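# Zip a cushion cover fully closed with two arms

## Task

Close the zipper on the cushion cover completely, pulling the slider all the way to the end so the cover is fully shut.

## Robot and tools

Robot: two arms, left_arm and right_arm, each ending in a two-finger gripper. Scene frame: origin at table-top height, halfway between the two nominal arm bases; +x points out over the table, +z up, and left_arm sits on the +y side (arm names do not match image left/right). The real bases are offset from nominal; only a BASES line, if given, states their calibrated spot. Reported hand positions and orientations may be off by a few centimetres, more at long reach.

Gripper axes: fingers point along the gripper's +z and open/close along its y. end_effector_position is the point between the pads when closed, roughly 2 cm short of the fingertips; closing pushes the tips about 10 mm further along +z, mostly while the pads are more than 40 mm apart.

Row layout (used by execute_actions and move): 14 numbers, each in [-1, 1]: left_arm dx, dy, dz, rx, ry, rz, opening, then right_arm in the same order. Always send all 14 even if one arm is idle. dx..rz are an offset, not a pose: measured from that arm's Hand target as it stood when the action or move began, along the Hand target's own axes. 1.0 equals 0.6 m for dx/dy/dz or 180 degrees for rotation; rx, ry, rz form a single rotation vector. Opening is absolute: +1 fully open (0.084 m), -1 closed. Sending 0 for an arm's six pose numbers re-commands its current Hand target; a 0 opening is a real command (half open), so repeat the present opening to leave a gripper unchanged.

execute_actions(actions, cameras): actions is a list of actions; each action is a table of up to 15 rows, one row per 1/30 s step, and if shorter its final row is held for the rest of the 15 steps. Every row counts from the action's starting Hand target, not from the previous row; a repeated offset in a new action moves further. An empty list just returns state and images. cameras selects images: omitted, null or ["all"] gives all, [] gives none; an unknown name invalidates the call.

move(target, speed, blend, opening_speed, blocking, cameras): drives each gripper in a straight line toward an offset target. target is one 14-number row or a list of up to 15 rows, all counted from the same starting Hand targets; the whole list shares 10 s. speed in m/s, 0.002 to 1 (default 0.25), turning limited to twice that in rad/s; one value or one per target. blend in metres rounds corners at intermediate targets (default 0). opening_speed, 0.2 or more per second on the -1..+1 scale, makes opening changes gradual. blocking=false returns after about 0.5 s while the move continues. Paths do not avoid obstacles or the other arm; grippers lag and stray more when fast or when the arm is nearly straight. Avoid paths close to an arm's own base (shoulder posture may flip); route around it. The result adds a move: line: done (within 3 mm and 2 degrees), off_target, moving, held or fault, plus limits (paced = pose clipped, held = steps withheld). Done does not mean contact or no contact.

wait(seconds 0..10, cameras) lets time pass holding the last commands. stop(cameras) brakes a running move. zoom_image(camera, region [x0,y0,x1,y1], max 504x504 px) enlarges part of a camera's latest image. clear_fault(arm) clears a reported torque fault on left_arm or right_arm. finished_scene(scene) ends the current scene, given its number; irreversible, so call it only once the zipper is fully closed and stays so without the robot.

Cameras: cam_head_left, cam_head_right, cam_high, cam_low, cam_left_wrist, cam_right_wrist, each 896x504.

Results: per arm, end_effector_position (m), end_effector_quat_wxyz and velocities in the scene frame; Hand target (the last command after clipping, which the next offsets start from); Joint positions (last value = measured opening in metres); joint torques (total drive output, positive toward larger joint value, noisy and biased); grip_measured (opening on the -1..+1 scale); Tool commands. Joint velocities reading within noise means the arm is still. execute_actions results also list positions at some steps.

Motion control: each step the command is clipped to 70 mm and 16 degrees from the measured pose, so one action may fall short. A gripper resting short stays short until re-commanded; send the remaining gap as an offset. To hold something, command an opening well under grip_measured (harder squeeze the lower); about 24 N per pad maximum.

Hazards: nothing may fall off the table or be left off it. Avoid drops, releasing moving parts, fast impacts and heavy pushing. An arm blocked by an object keeps pressing; command its target back past the gripper. Contact torque at a joint's limit (waist 55.8, shoulder 55.8, elbow 46.5, forearm roll 25.1, wrist pitch 15, wrist roll 16.5 N m) or a motor saturated for 1 s triggers a torque fault needing clear_fault. Arms must not strike or squeeze each other (a clearance check helps but is imperfect; closing on the other gripper's fingers counts). Motors heat when loaded, stretched or pushing; MOTOR HOT appears at 65 °C and at 80 °C the arm brakes for 30 to 60 s or more. Objects may be nudged by outside disturbances now and then.

Each tool is called after "Request:" as a command line: name --argument value for each argument, lists and objects as JSON in quotes; but a table of rows of numbers goes row by row, as --pt "numbers of a row", without its own name.

## Session

Request:
execute_actions --actions '[]'

Request:
zoom_image --camera "cam_head_left" --region '[350, 180, 650, 450]'

Request:
zoom_image --camera "cam_high" --region '[440, 190, 620, 330]'

Scene clock: 0.00 s.
left_arm: end_effector_position=(+0.8354, +0.0829, +0.1800) grip_measured=+1.00 end_effector_quat_wxyz=(-0.151, -0.486, +0.676, -0.532) | right_arm: end_effector_position=(+0.0539, -0.1709, +0.3455) grip_measured=+1.00 end_effector_quat_wxyz=(+0.657, -0.425, -0.493, -0.381)
Joint positions: left_arm=[-0.116 -1.282 -1.932 -1.701 -0.966 3.104 0.084] | right_arm=[0.42 -0.47 -0.12 1.624 -1.753 2.974 0.084]
Joint velocities: within noise
Joint torques (N m): no reading
Hand target: left_arm +0.8354, +0.0829, +0.1800; -0.151, -0.486, +0.676, -0.532 | right_arm +0.0539, -0.1709, +0.3455; +0.657, -0.425, -0.493, -0.381
Tool commands: left_gripper/opening=+1.0 right_gripper/opening=+1.0

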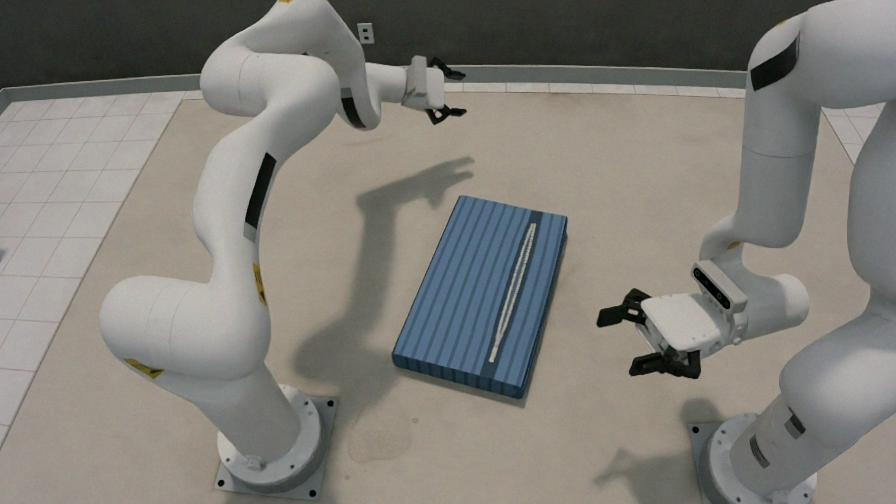

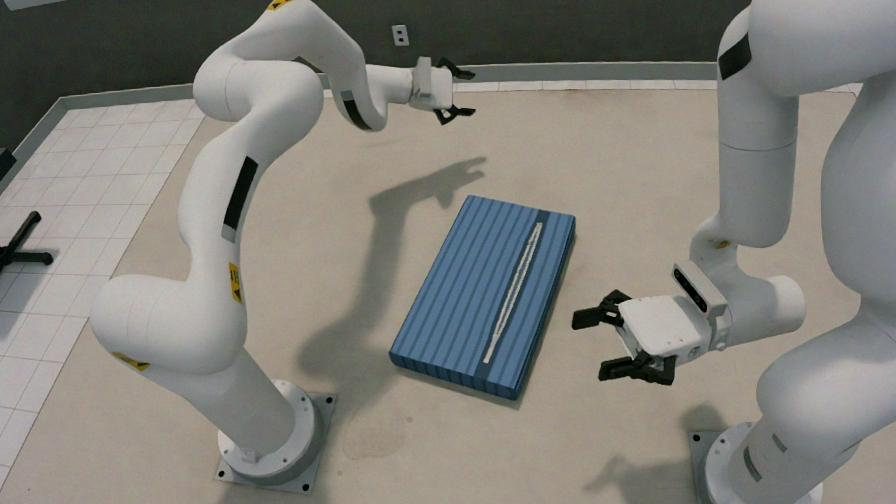

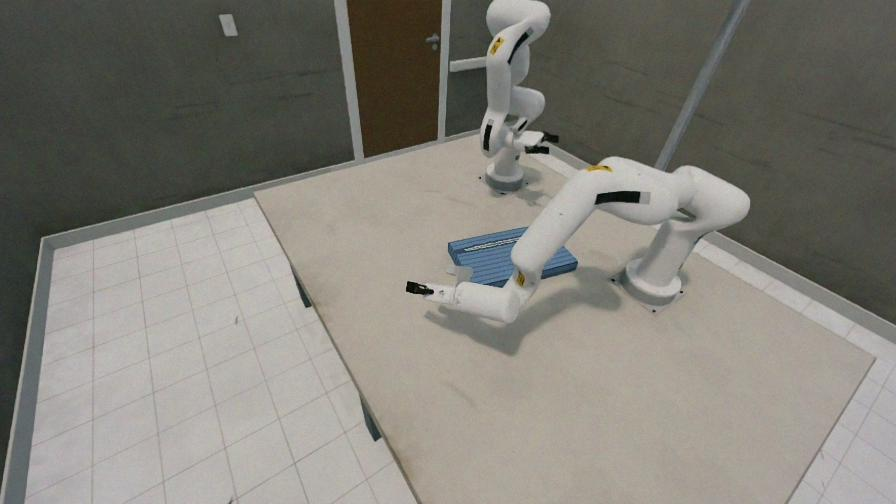

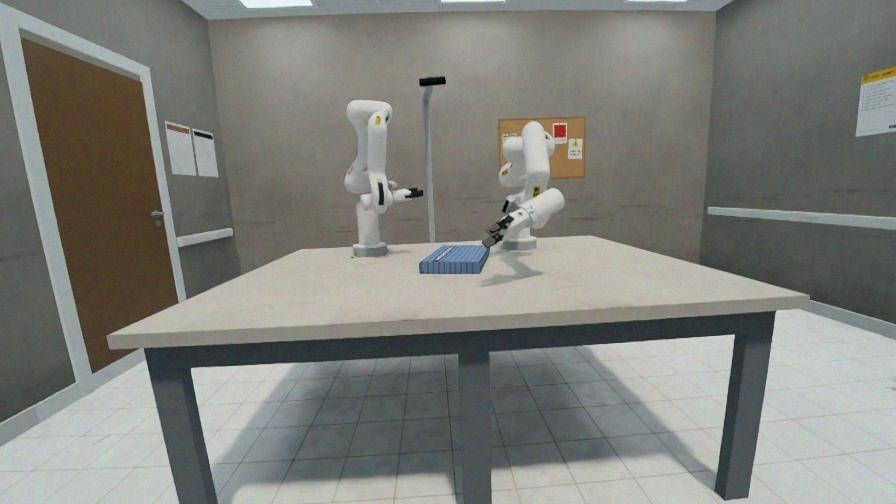

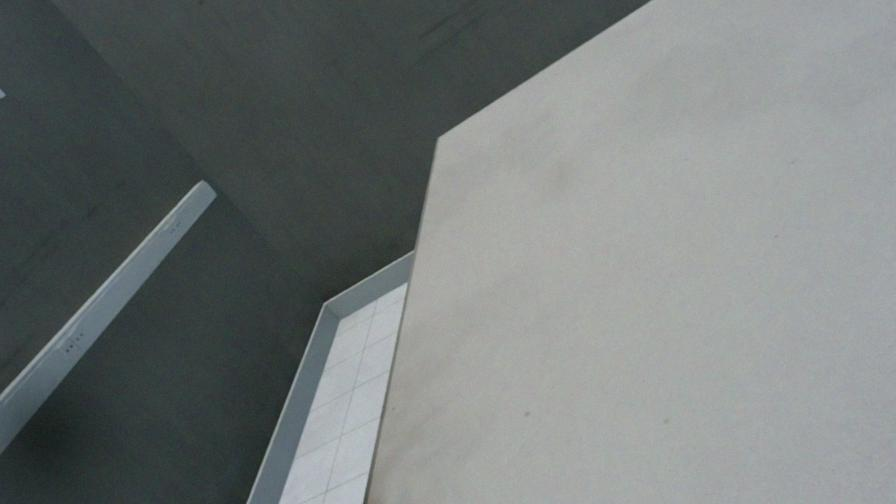

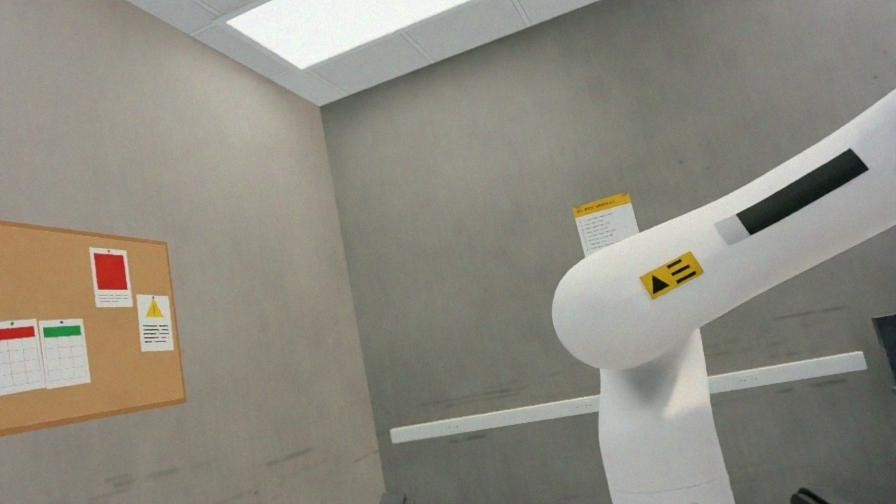

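Scaled by 1.680 from the camera's 896x504 image, which has a finer 1280x720 frame.

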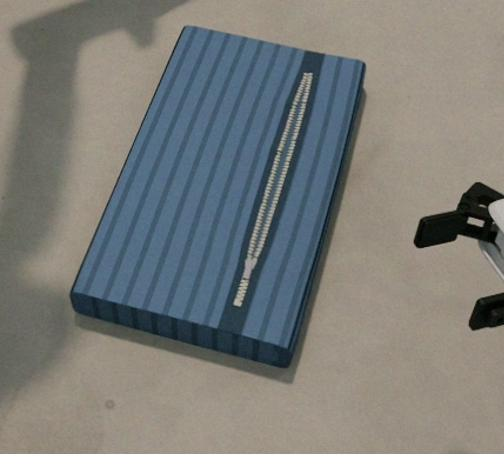

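Scaled by 2.800 from the camera's 896x504 image, which has a finer 1280x720 frame.

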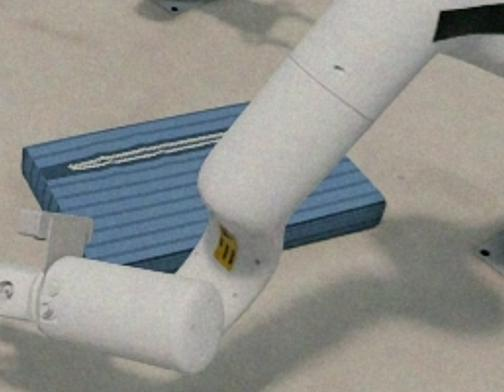

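Request:
move --target '[0.386,0.582,-0.569,-0.403,-0.057,0.422,1,-0.161,0.393,0.123,0.2175,-0.53,-0.267,1]' --speed 0.3

Scene clock: 5.70 s.
left_arm: end_effector_position=(+0.3311, +0.2500, +0.2795) grip_measured=+1.00 end_effector_quat_wxyz=(+0.000, +0.135, +0.991, -0.001) | right_arm: end_effector_position=(+0.2253, -0.0120, +0.2198) grip_measured=+1.00 end_effector_quat_wxyz=(+0.000, +0.136, +0.991, +0.000)
Joint positions: left_arm=[-0.414 0.018 -0.551 -0.004 -0.569 2.98 0.084] | right_arm=[1.052 -0.48 -1.005 0.001 -0.525 4.493 0.084]
Joint velocities: within noise
Joint torques (N m): left_arm=[-4.71 26.8 -11.22 1 -0.98 -0.72] | right_arm=[4 25.41 -16.33 -0.01 -1.11 0.66]
Hand target: left_arm +0.3311, +0.2500, +0.2795; +0.000, +0.135, +0.991, -0.001 | right_arm +0.2253, -0.0120, +0.2198; +0.000, +0.136, +0.991, +0.000
Off the commanded pose: left_arm 0.000 m, 0 deg | right_arm 0.000 m, 0 deg.
move: done

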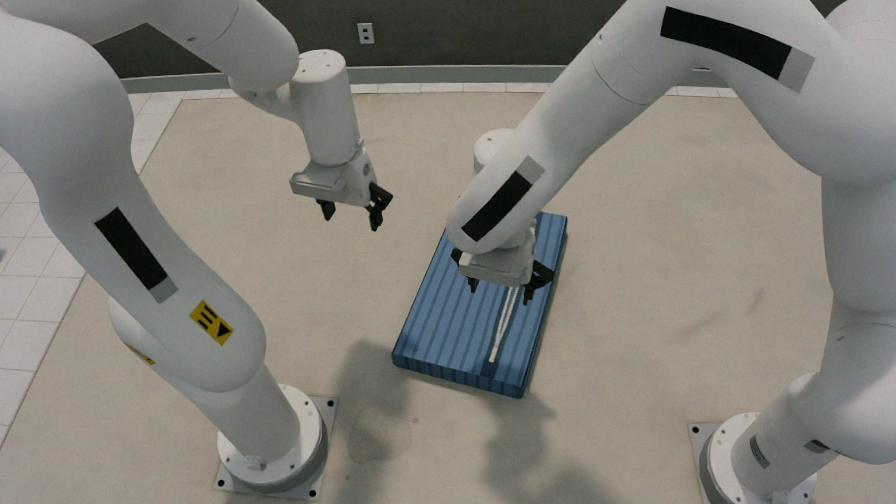

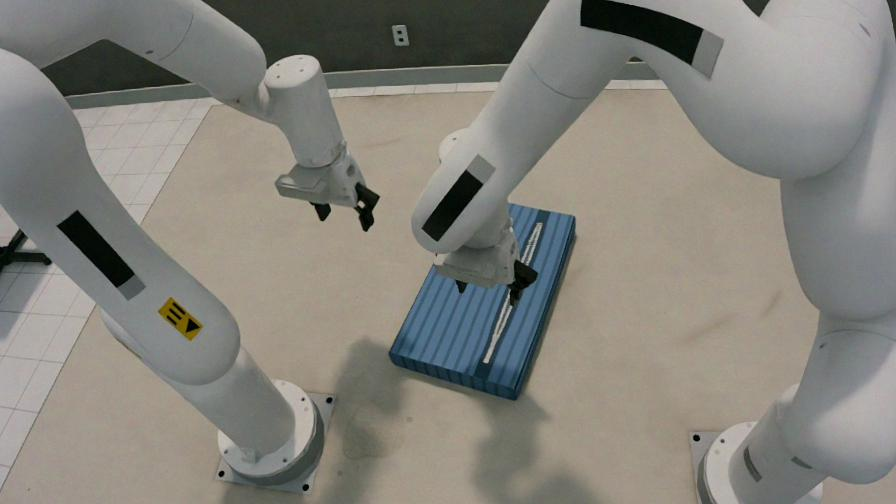

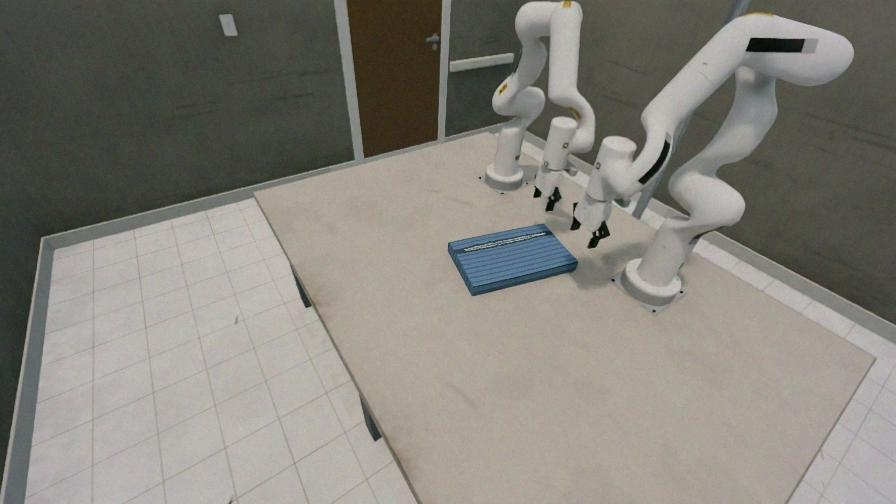

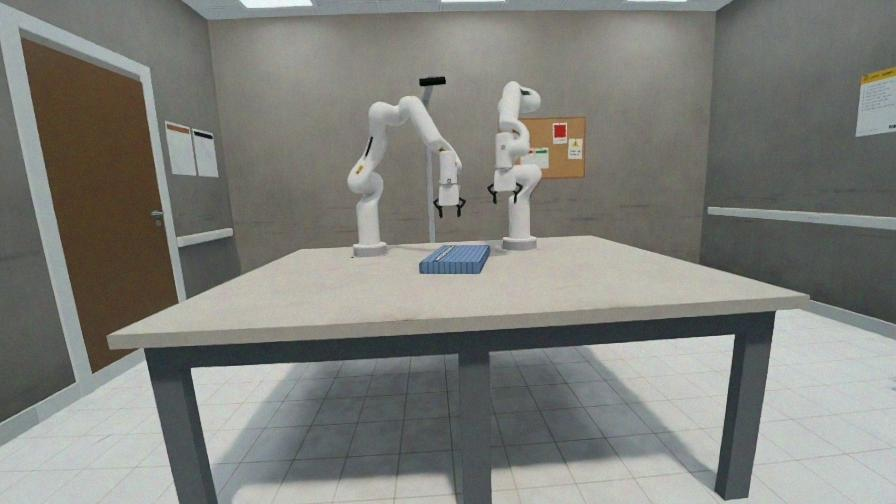

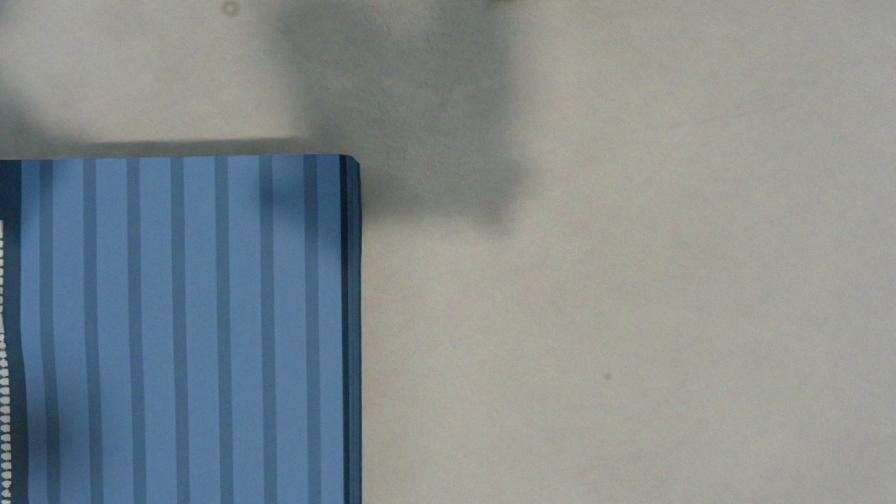

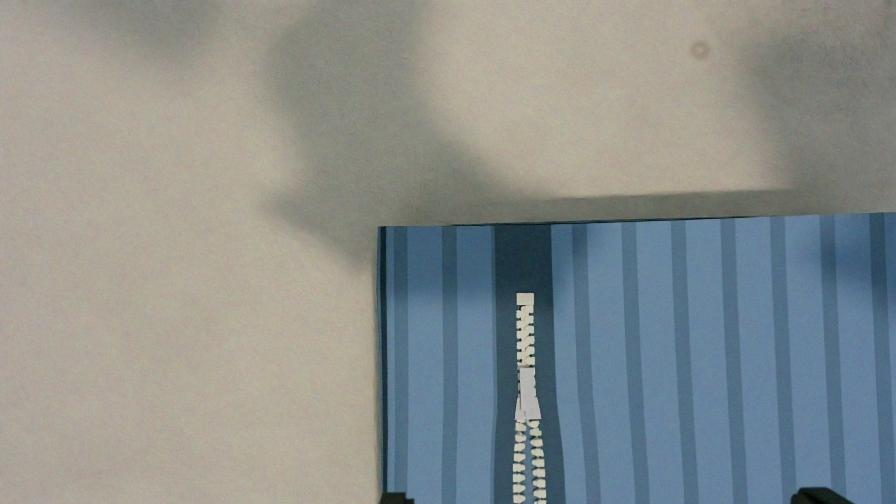

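Request:
move --pt "0 0 0 0 0 0 -0.3 -0.005 0.001 0.2 0 0 0 -0.6" --pt "0.015 -0.238 0.216 0 0 0 -0.3 -0.005 0.001 0.237 0 0 0 -0.6" --speed 0.15

Request:
zoom_image --camera "cam_right_wrist" --region '[450, 250, 740, 504]'

Scene clock: 9.63 s.
left_arm: end_effector_position=(+0.2841, +0.1145, +0.1503) grip_measured=-0.32 end_effector_quat_wxyz=(+0.000, +0.135, +0.991, -0.001) | right_arm: end_effector_position=(+0.2282, -0.0123, +0.0776) grip_measured=-0.62 end_effector_quat_wxyz=(+0.000, +0.136, +0.991, +0.000)
Joint positions: left_arm=[-0.788 -0.382 -0.617 -0.008 -0.235 2.611 0.03] | right_arm=[1.047 -0.761 -1.024 0.002 -0.263 4.487 0.017]
Joint velocities: within noise
Joint torques (N m): left_arm=[-3.79 33.37 -12.29 0.58 0.5 -0.47] | right_arm=[0.96 27.39 -12.86 0.8 0.97 -0.52]
Hand target: left_arm +0.2841, +0.1145, +0.1502; +0.000, +0.135, +0.991, -0.001 | right_arm +0.2282, -0.0123, +0.0776; +0.000, +0.136, +0.991, +0.000
Off the commanded pose: left_arm 0.000 m, 0 deg | right_arm 0.000 m, 0 deg.
move: done

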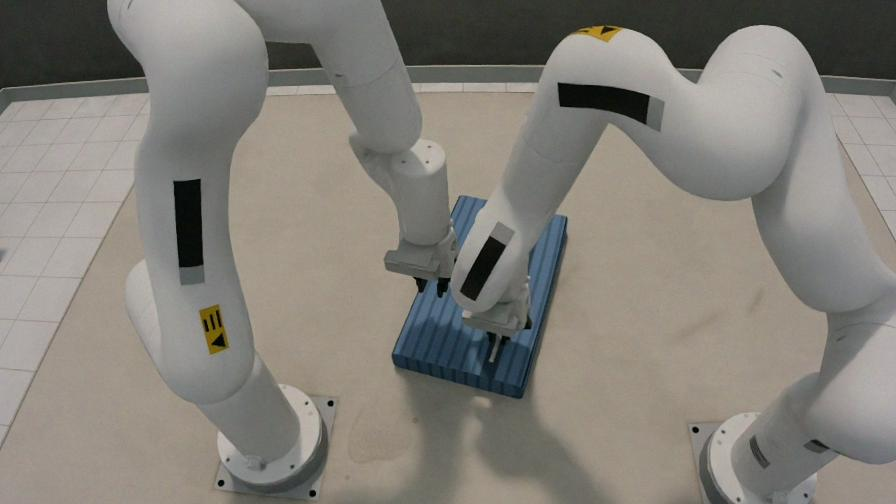

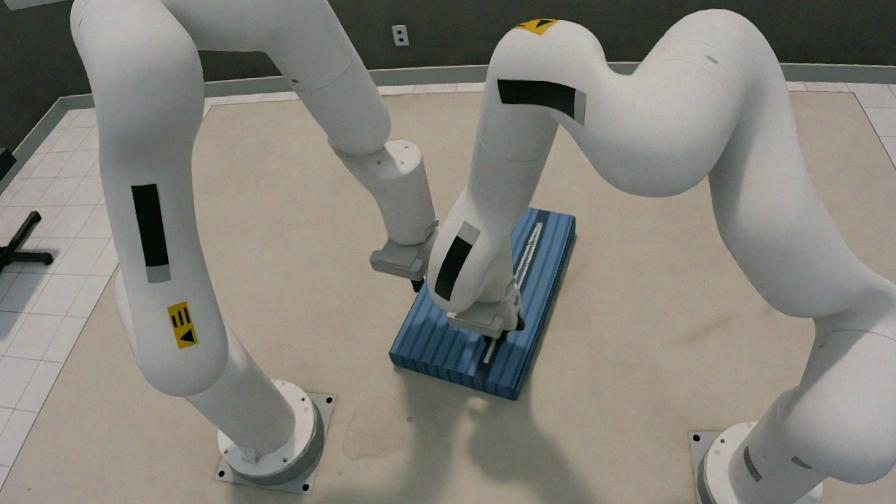

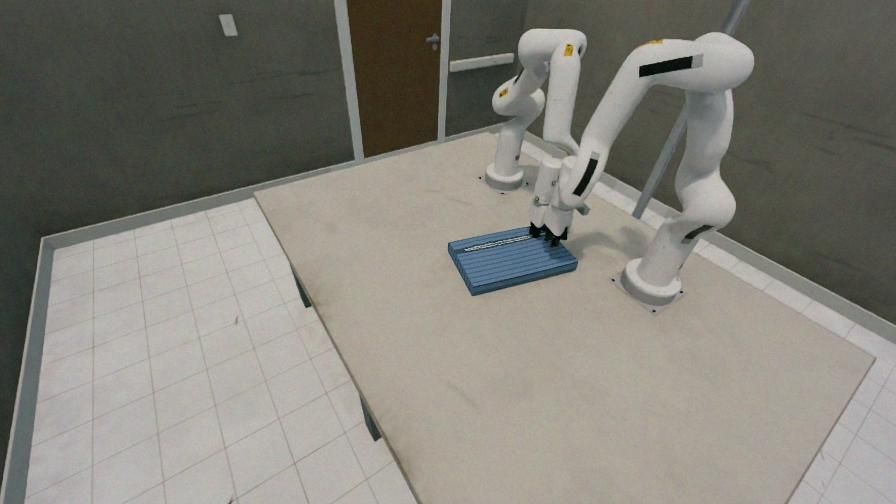

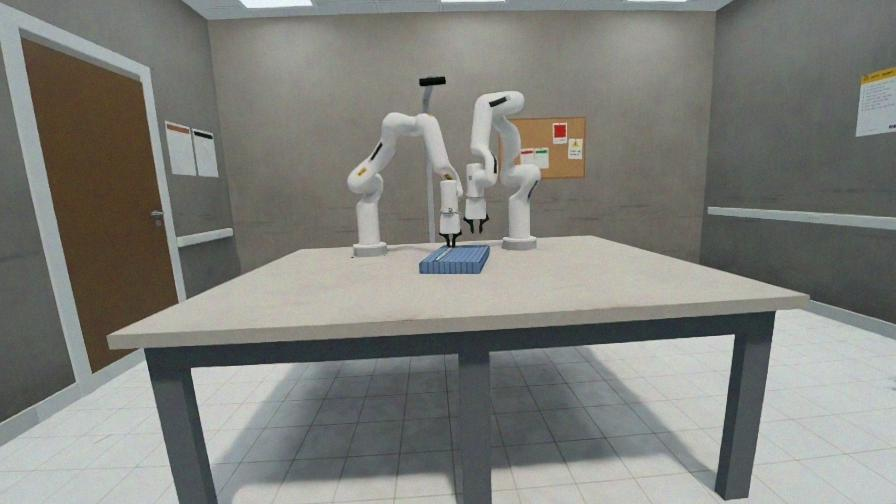

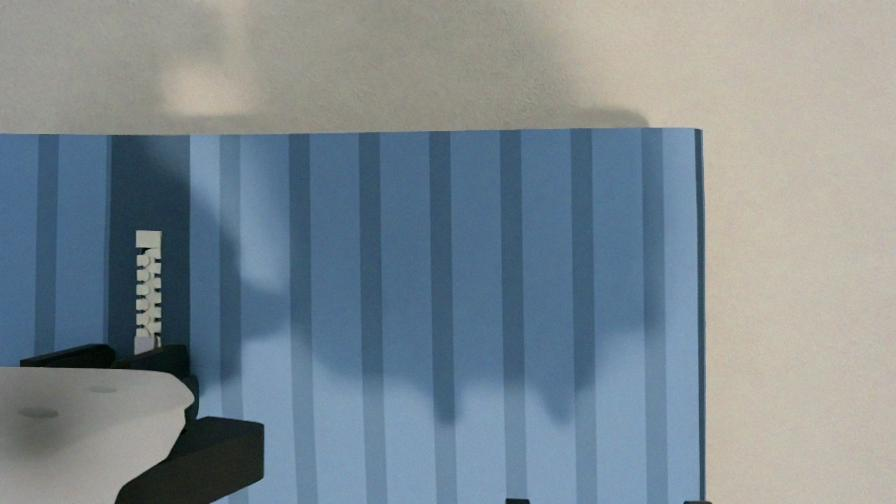

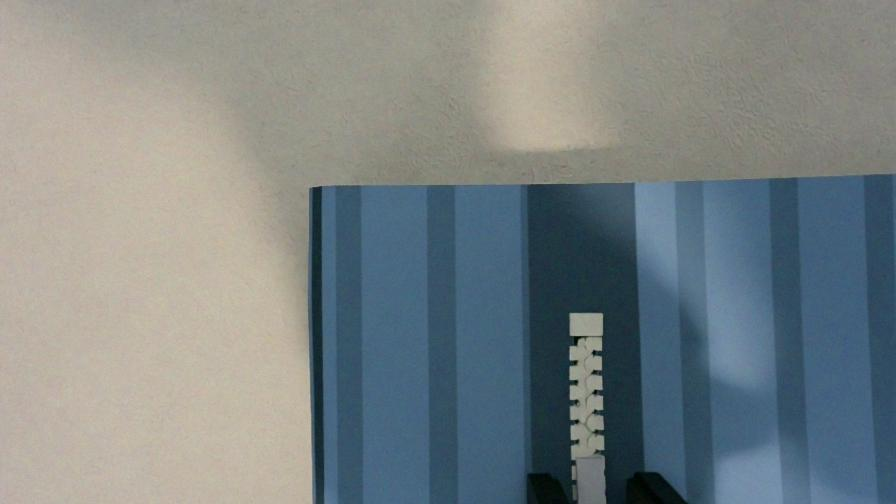

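Scaled by 1.738 from the camera's 896x504 image, which has a finer 1280x720 frame.

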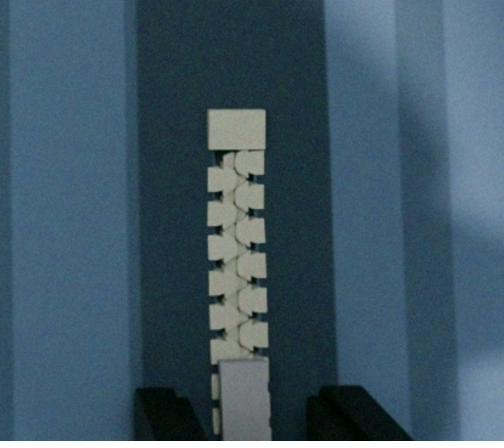

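Request:
move --pt "0 0 0.125 0 0 0 -0.3 0 0 0.0083 0 0 0 -0.6" --pt "0 0 0.1347 0 0 0 -0.3 0 0 0.0083 0 0 0 -1" --speed '[0.1,0.02]' --opening_speed 1 --cameras '["cam_right_wrist","cam_left_wrist"]'

Scene clock: 12.20 s.
left_arm: end_effector_position=(+0.2841, +0.1143, +0.0694) grip_measured=-0.31 end_effector_quat_wxyz=(+0.000, +0.135, +0.991, -0.001) end_effector_velocity=(+0.000, +0.000, +0.000) end_effector_angular_velocity=(+0.000, +0.000, +0.000) | right_arm: end_effector_position=(+0.2282, -0.0123, +0.0727) grip_measured=-0.83 end_effector_quat_wxyz=(+0.000, +0.136, +0.991, +0.000)
Joint positions: left_arm=[-0.789 -0.605 -0.65 -0.039 -0.044 2.641 0.03] | right_arm=[1.047 -0.772 -1.026 0.002 -0.255 4.486 0.007]
Joint velocities: left_arm=[0 0 0.001 -0.006 0.001 0.007 0] | right_arm=[within noise]
Joint torques (N m): left_arm=[3.11 2.76 -0.36 -1.23 1.33 0.29] | right_arm=[1.65 28.96 -10.37 0.45 0.05 -0.44]
Hand target: left_arm +0.2841, +0.1144, +0.0694; +0.000, +0.135, +0.991, -0.001 | right_arm +0.2282, -0.0123, +0.0726; +0.000, +0.136, +0.991, +0.000
Off the commanded pose: left_arm 0.000 m, 0 deg | right_arm 0.000 m, 0 deg.
move: done
Images, in order (width x height): cam_left_wrist 896x504, cam_right_wrist 896x504.

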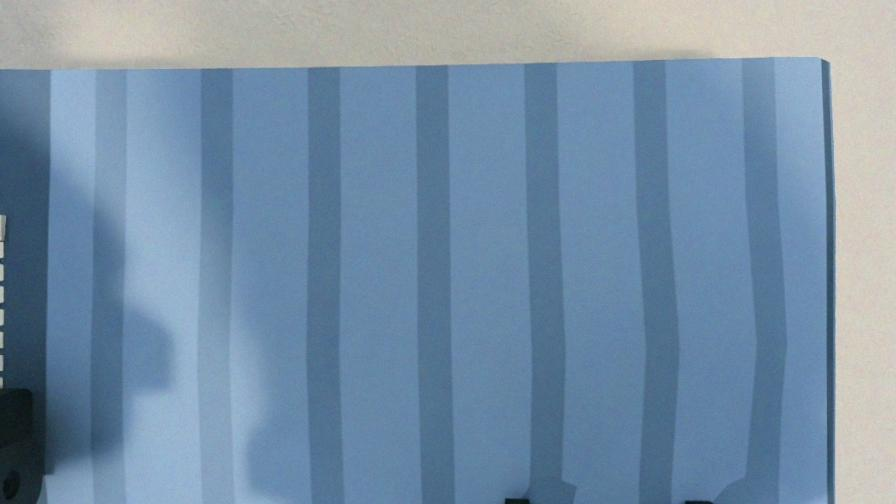

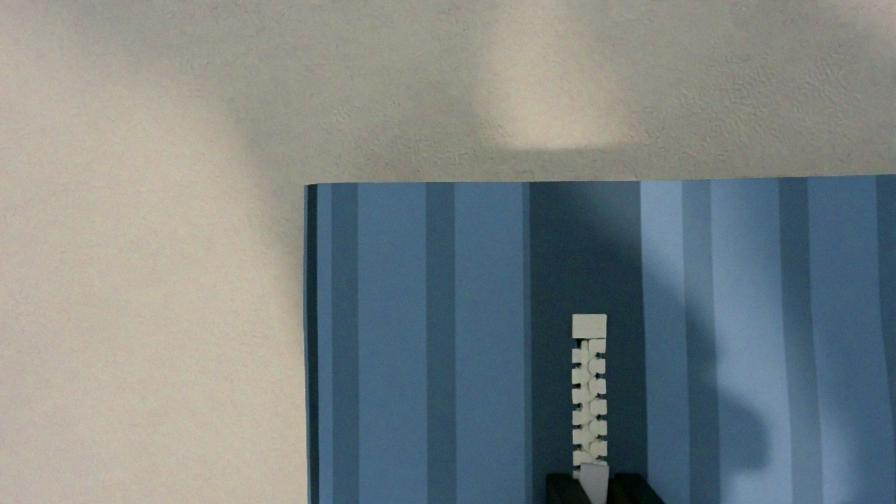

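Request:
move --target '[0,0,0.0008,0,0,0,-0.3,-0.05,0.0005,0,0,0,0,-1]' --speed 0.03 --cameras '["cam_right_wrist","cam_left_wrist"]'

Scene clock: 13.80 s.
left_arm: end_effector_position=(+0.2841, +0.1143, +0.0690) grip_measured=-0.31 end_effector_quat_wxyz=(+0.000, +0.135, +0.991, -0.001) | right_arm: end_effector_position=(+0.2571, -0.0201, +0.0726) grip_measured=-0.84 end_effector_quat_wxyz=(+0.000, +0.136, +0.991, +0.000)
Joint positions: left_arm=[-0.788 -0.606 -0.65 -0.043 -0.043 2.645 0.03] | right_arm=[0.992 -0.783 -1.05 0.002 -0.268 4.432 0.007]
Joint velocities: within noise
Joint torques (N m): left_arm=[2.69 -3.15 -1.83 -0.52 1.6 0.42] | right_arm=[-5.42 27.61 -13.02 0.23 -0.66 -0.58]
Hand target: left_arm +0.2841, +0.1144, +0.0689; +0.000, +0.135, +0.991, -0.001 | right_arm +0.2571, -0.0201, +0.0726; +0.000, +0.136, +0.991, +0.000
Off the commanded pose: left_arm 0.000 m, 0 deg | right_arm 0.000 m, 0 deg.
move: done
Images, in order (width x height): cam_left_wrist 896x504, cam_right_wrist 896x504.

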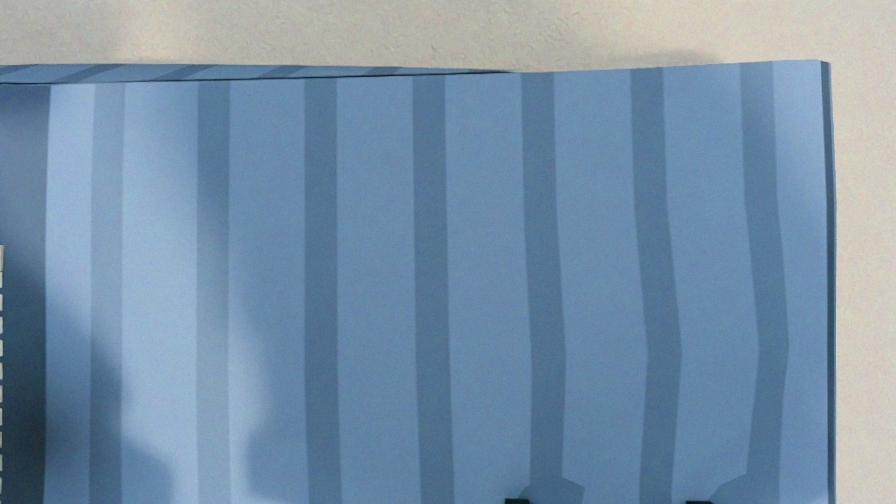

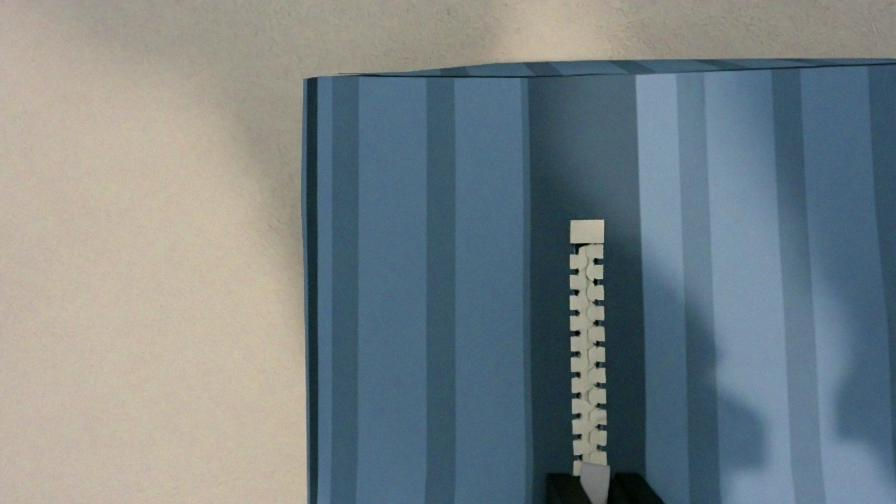

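Request:
move --target '[0,0,0,0,0,0,-0.3,-0.35,0.0035,0,0,0,0,-1]' --speed 0.05 --cameras '["cam_right_wrist","cam_left_wrist","cam_high"]'

Request:
zoom_image --camera "cam_high" --region '[430, 210, 590, 330]'

Scene clock: 18.67 s.
left_arm: end_effector_position=(+0.2841, +0.1143, +0.0690) grip_measured=-0.31 end_effector_quat_wxyz=(+0.000, +0.135, +0.991, -0.001) | right_arm: end_effector_position=(+0.4598, -0.0748, +0.0725) grip_measured=-0.84 end_effector_quat_wxyz=(+0.000, +0.136, +0.991, +0.000)
Joint positions: left_arm=[-0.788 -0.606 -0.65 -0.044 -0.043 2.646 0.03] | right_arm=[0.665 -0.934 -1.357 0.001 -0.424 4.106 0.007]
Joint velocities: within noise
Joint torques (N m): left_arm=[2.7 -3.78 1.13 -0.78 1.54 0.26] | right_arm=[-8.01 31.5 -14.88 0.54 -0.11 -0.58]
Hand target: left_arm +0.2841, +0.1144, +0.0689; +0.000, +0.135, +0.991, -0.001 | right_arm +0.4599, -0.0748, +0.0725; +0.000, +0.136, +0.991, +0.000
Off the commanded pose: left_arm 0.000 m, 0 deg | right_arm 0.000 m, 0 deg.
move: done
Images, in order (width x height): cam_high 896x504, cam_left_wrist 896x504, cam_right_wrist 896x504.

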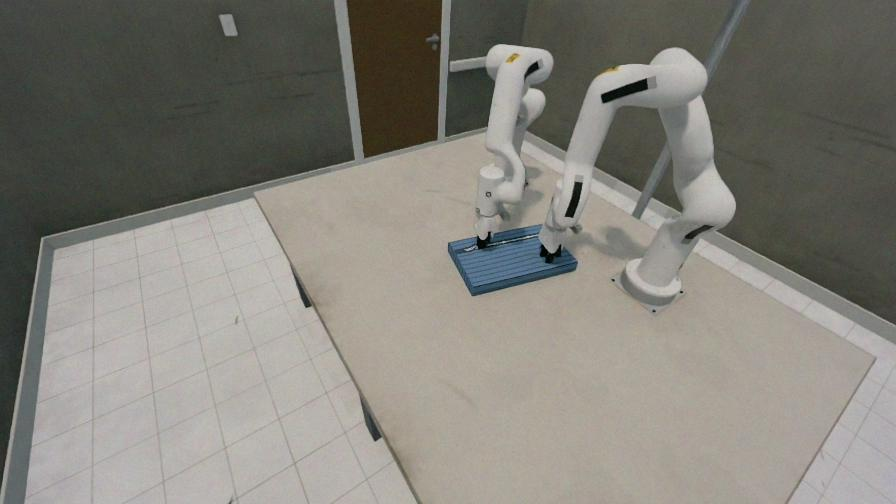

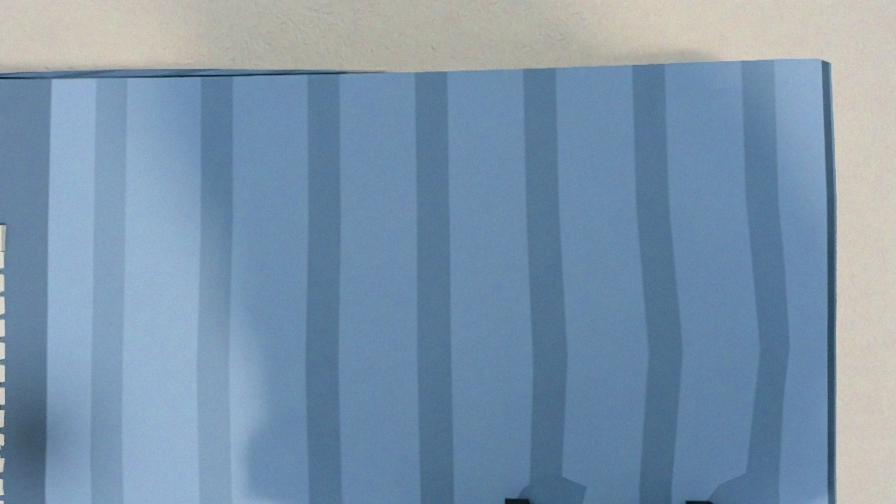

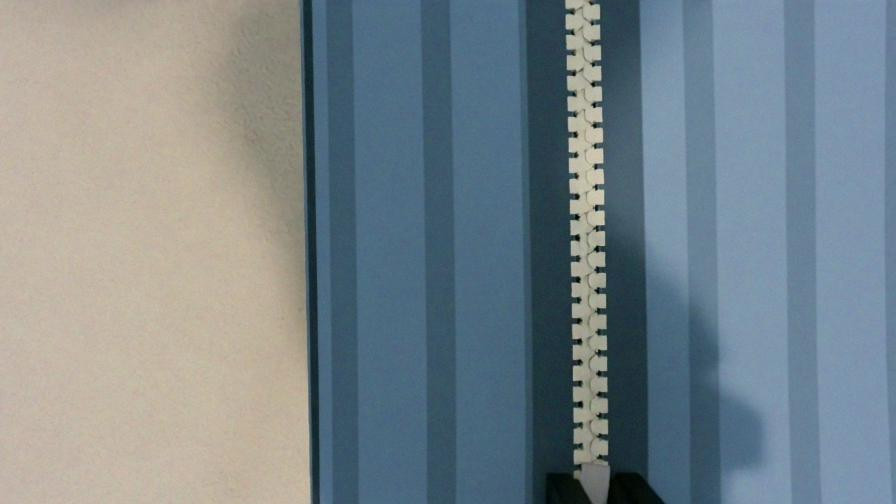

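Scaled by 3.150 from the camera's 896x504 image, which has a finer 1280x720 frame.

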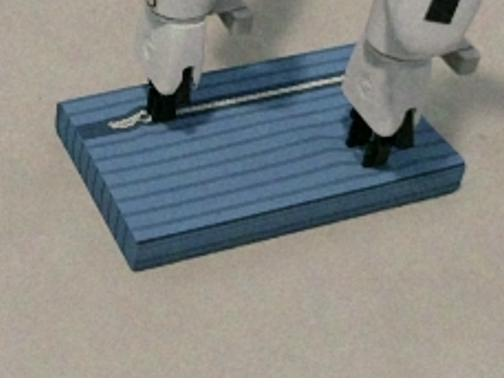

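Request:
move --target '[0,0,0,0,0,0,-0.3,-0.092,0.0009,0,0,0,0,-1]' --speed 0.04 --cameras '["cam_right_wrist","cam_high"]'

Request:
zoom_image --camera "cam_high" --region '[440, 220, 520, 280]'

Request:
move --target '[0,0,0,0,0,0,-0.3,-0.0067,0.0001,0,0,0,0,-1]' --speed 0.02 --cameras '["cam_right_wrist","cam_high","cam_left_wrist"]'

Request:
zoom_image --camera "cam_high" --region '[440, 220, 520, 280]'

Request:
zoom_image --camera "cam_right_wrist" --region '[500, 380, 680, 504]'

Scene clock: 20.80 s.
left_arm: end_effector_position=(+0.2841, +0.1143, +0.0690) grip_measured=-0.31 end_effector_quat_wxyz=(+0.000, +0.135, +0.991, -0.001) | right_arm: end_effector_position=(+0.5131, -0.0892, +0.0724) grip_measured=-0.84 end_effector_quat_wxyz=(+0.000, +0.136, +0.991, +0.000)
Joint positions: left_arm=[-0.788 -0.606 -0.65 -0.044 -0.043 2.646 0.03] | right_arm=[0.596 -0.996 -1.481 0 -0.485 4.037 0.007]
Joint velocities: within noise
Joint torques (N m): left_arm=[1.94 -3.14 1.72 -0.53 1.66 0.17] | right_arm=[-8.06 29.6 -16.15 0.72 -0.28 -0.51]
Hand target: left_arm +0.2841, +0.1144, +0.0689; +0.000, +0.135, +0.991, -0.001 | right_arm +0.5132, -0.0892, +0.0724; +0.000, +0.136, +0.991, +0.000
Off the commanded pose: left_arm 0.000 m, 0 deg | right_arm 0.000 m, 0 deg.
move: done
Images, in order (width x height): cam_high 896x504, cam_right_wrist 896x504.

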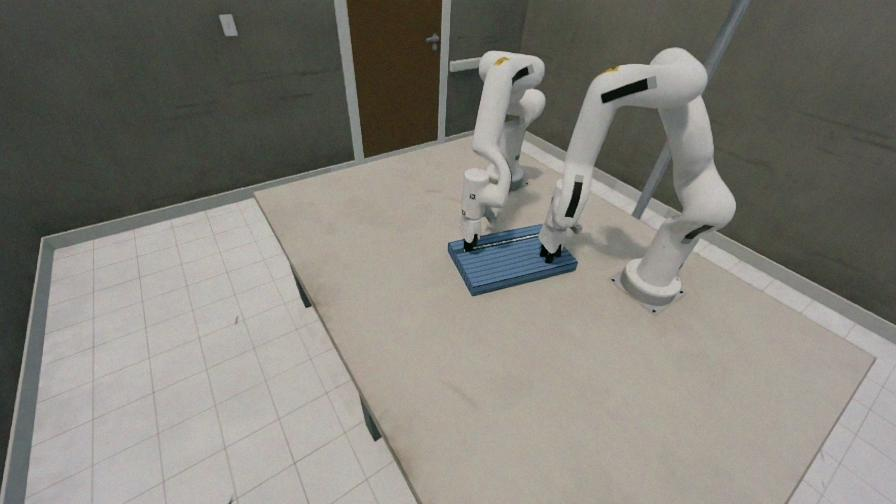

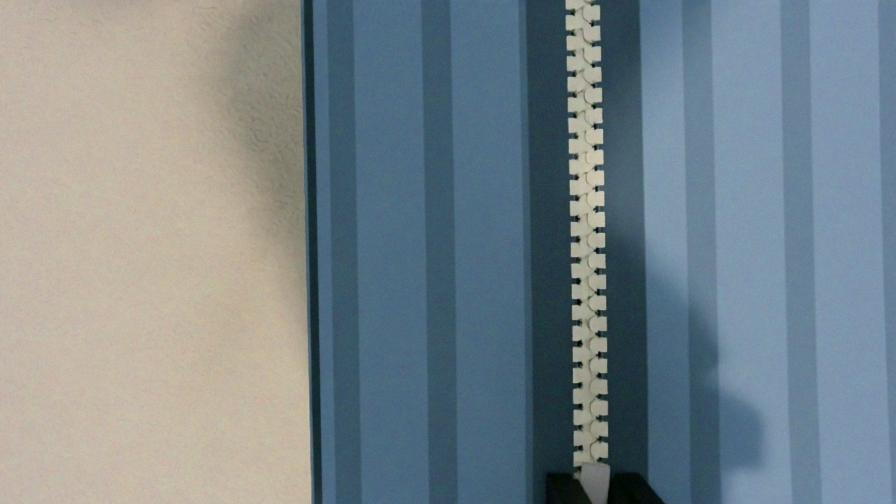

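Scaled by 6.300 from the camera's 896x504 image, which has a finer 1280x720 frame.

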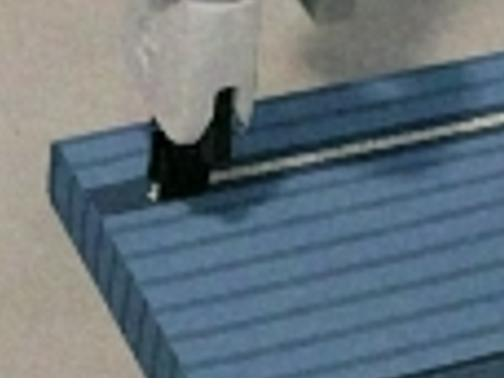

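Scene clock: 21.57 s.
left_arm: end_effector_position=(+0.2841, +0.1143, +0.0690) grip_measured=-0.31 end_effector_quat_wxyz=(+0.000, +0.135, +0.991, -0.001) | right_arm: end_effector_position=(+0.5170, -0.0902, +0.0724) grip_measured=-0.84 end_effector_quat_wxyz=(+0.000, +0.136, +0.991, +0.000)
Joint positions: left_arm=[-0.788 -0.606 -0.65 -0.044 -0.043 2.646 0.03] | right_arm=[0.591 -1.001 -1.491 0 -0.49 4.033 0.007]
Joint velocities: within noise
Joint torques (N m): left_arm=[2.13 -2.47 1.88 -0.71 1.61 0.21] | right_arm=[-8.12 32.31 -15.77 0.33 0.03 -0.46]
Hand target: left_arm +0.2841, +0.1144, +0.0689; +0.000, +0.135, +0.991, -0.001 | right_arm +0.5171, -0.0902, +0.0724; +0.000, +0.136, +0.991, +0.000
Off the commanded pose: left_arm 0.000 m, 0 deg | right_arm 0.000 m, 0 deg.
move: done
Images, in order (width x height): cam_high 896x504, cam_left_wrist 896x504, cam_right_wrist 896x504.

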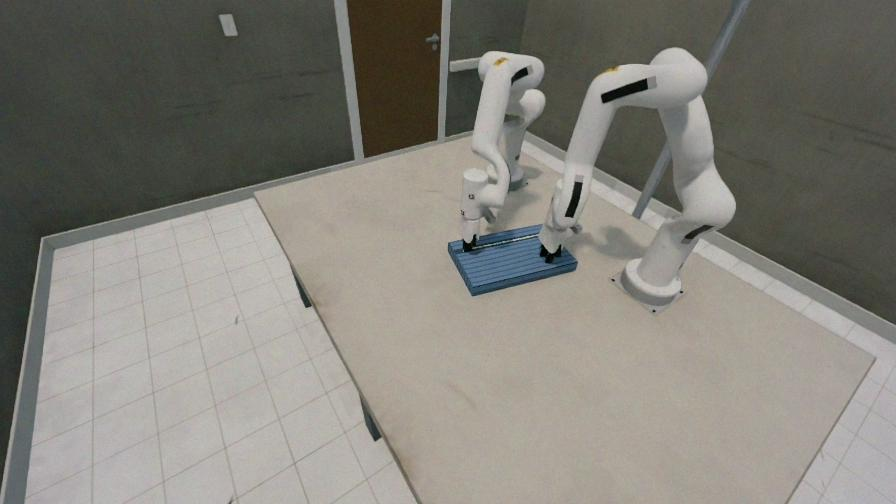

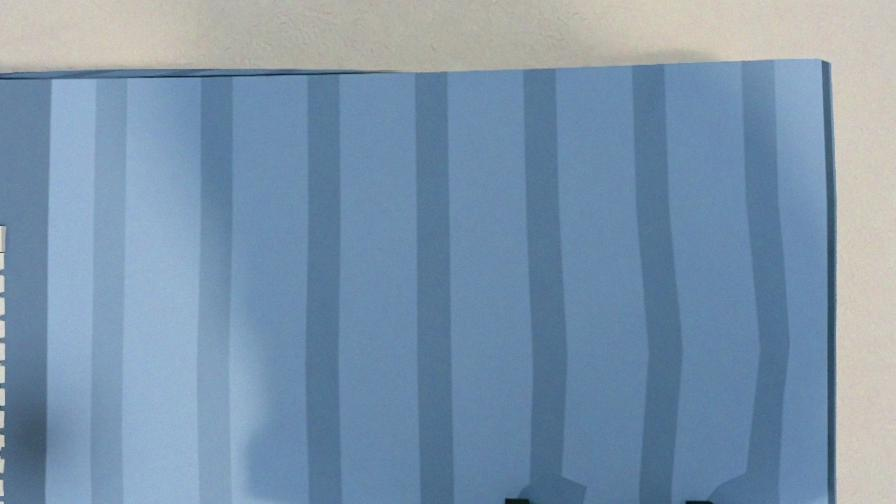

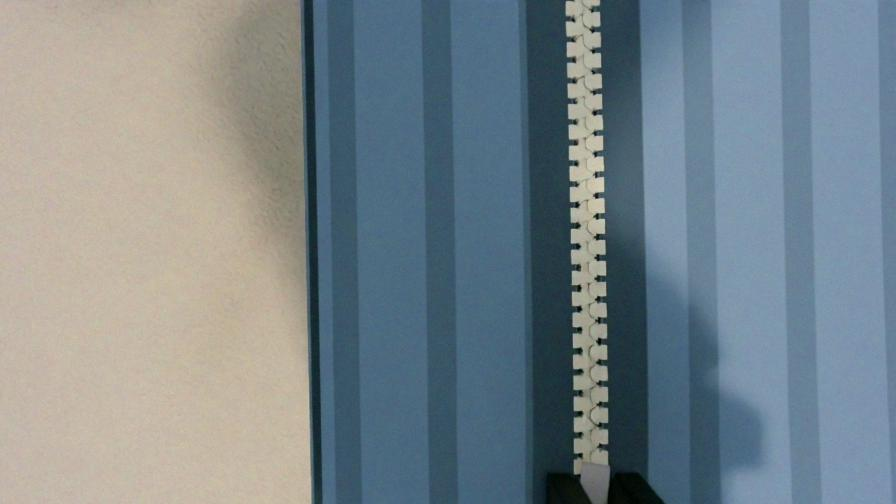

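Scaled by 6.300 from the camera's 896x504 image, which has a finer 1280x720 frame.

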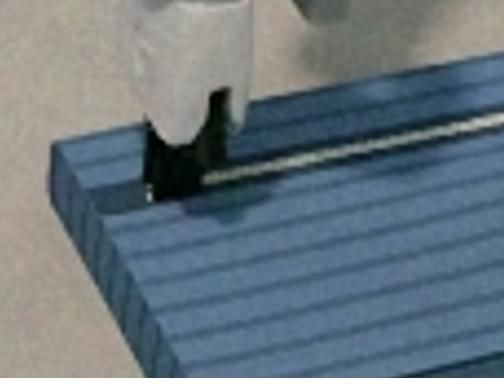

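Scaled by 2.800 from the camera's 896x504 image, which has a finer 1280x720 frame.

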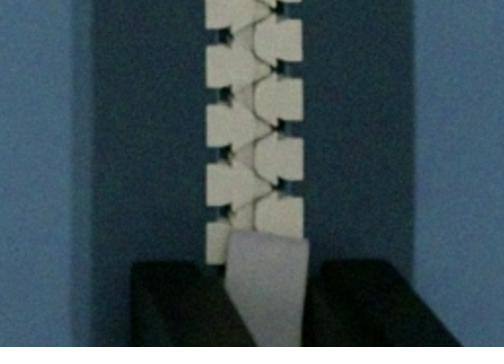

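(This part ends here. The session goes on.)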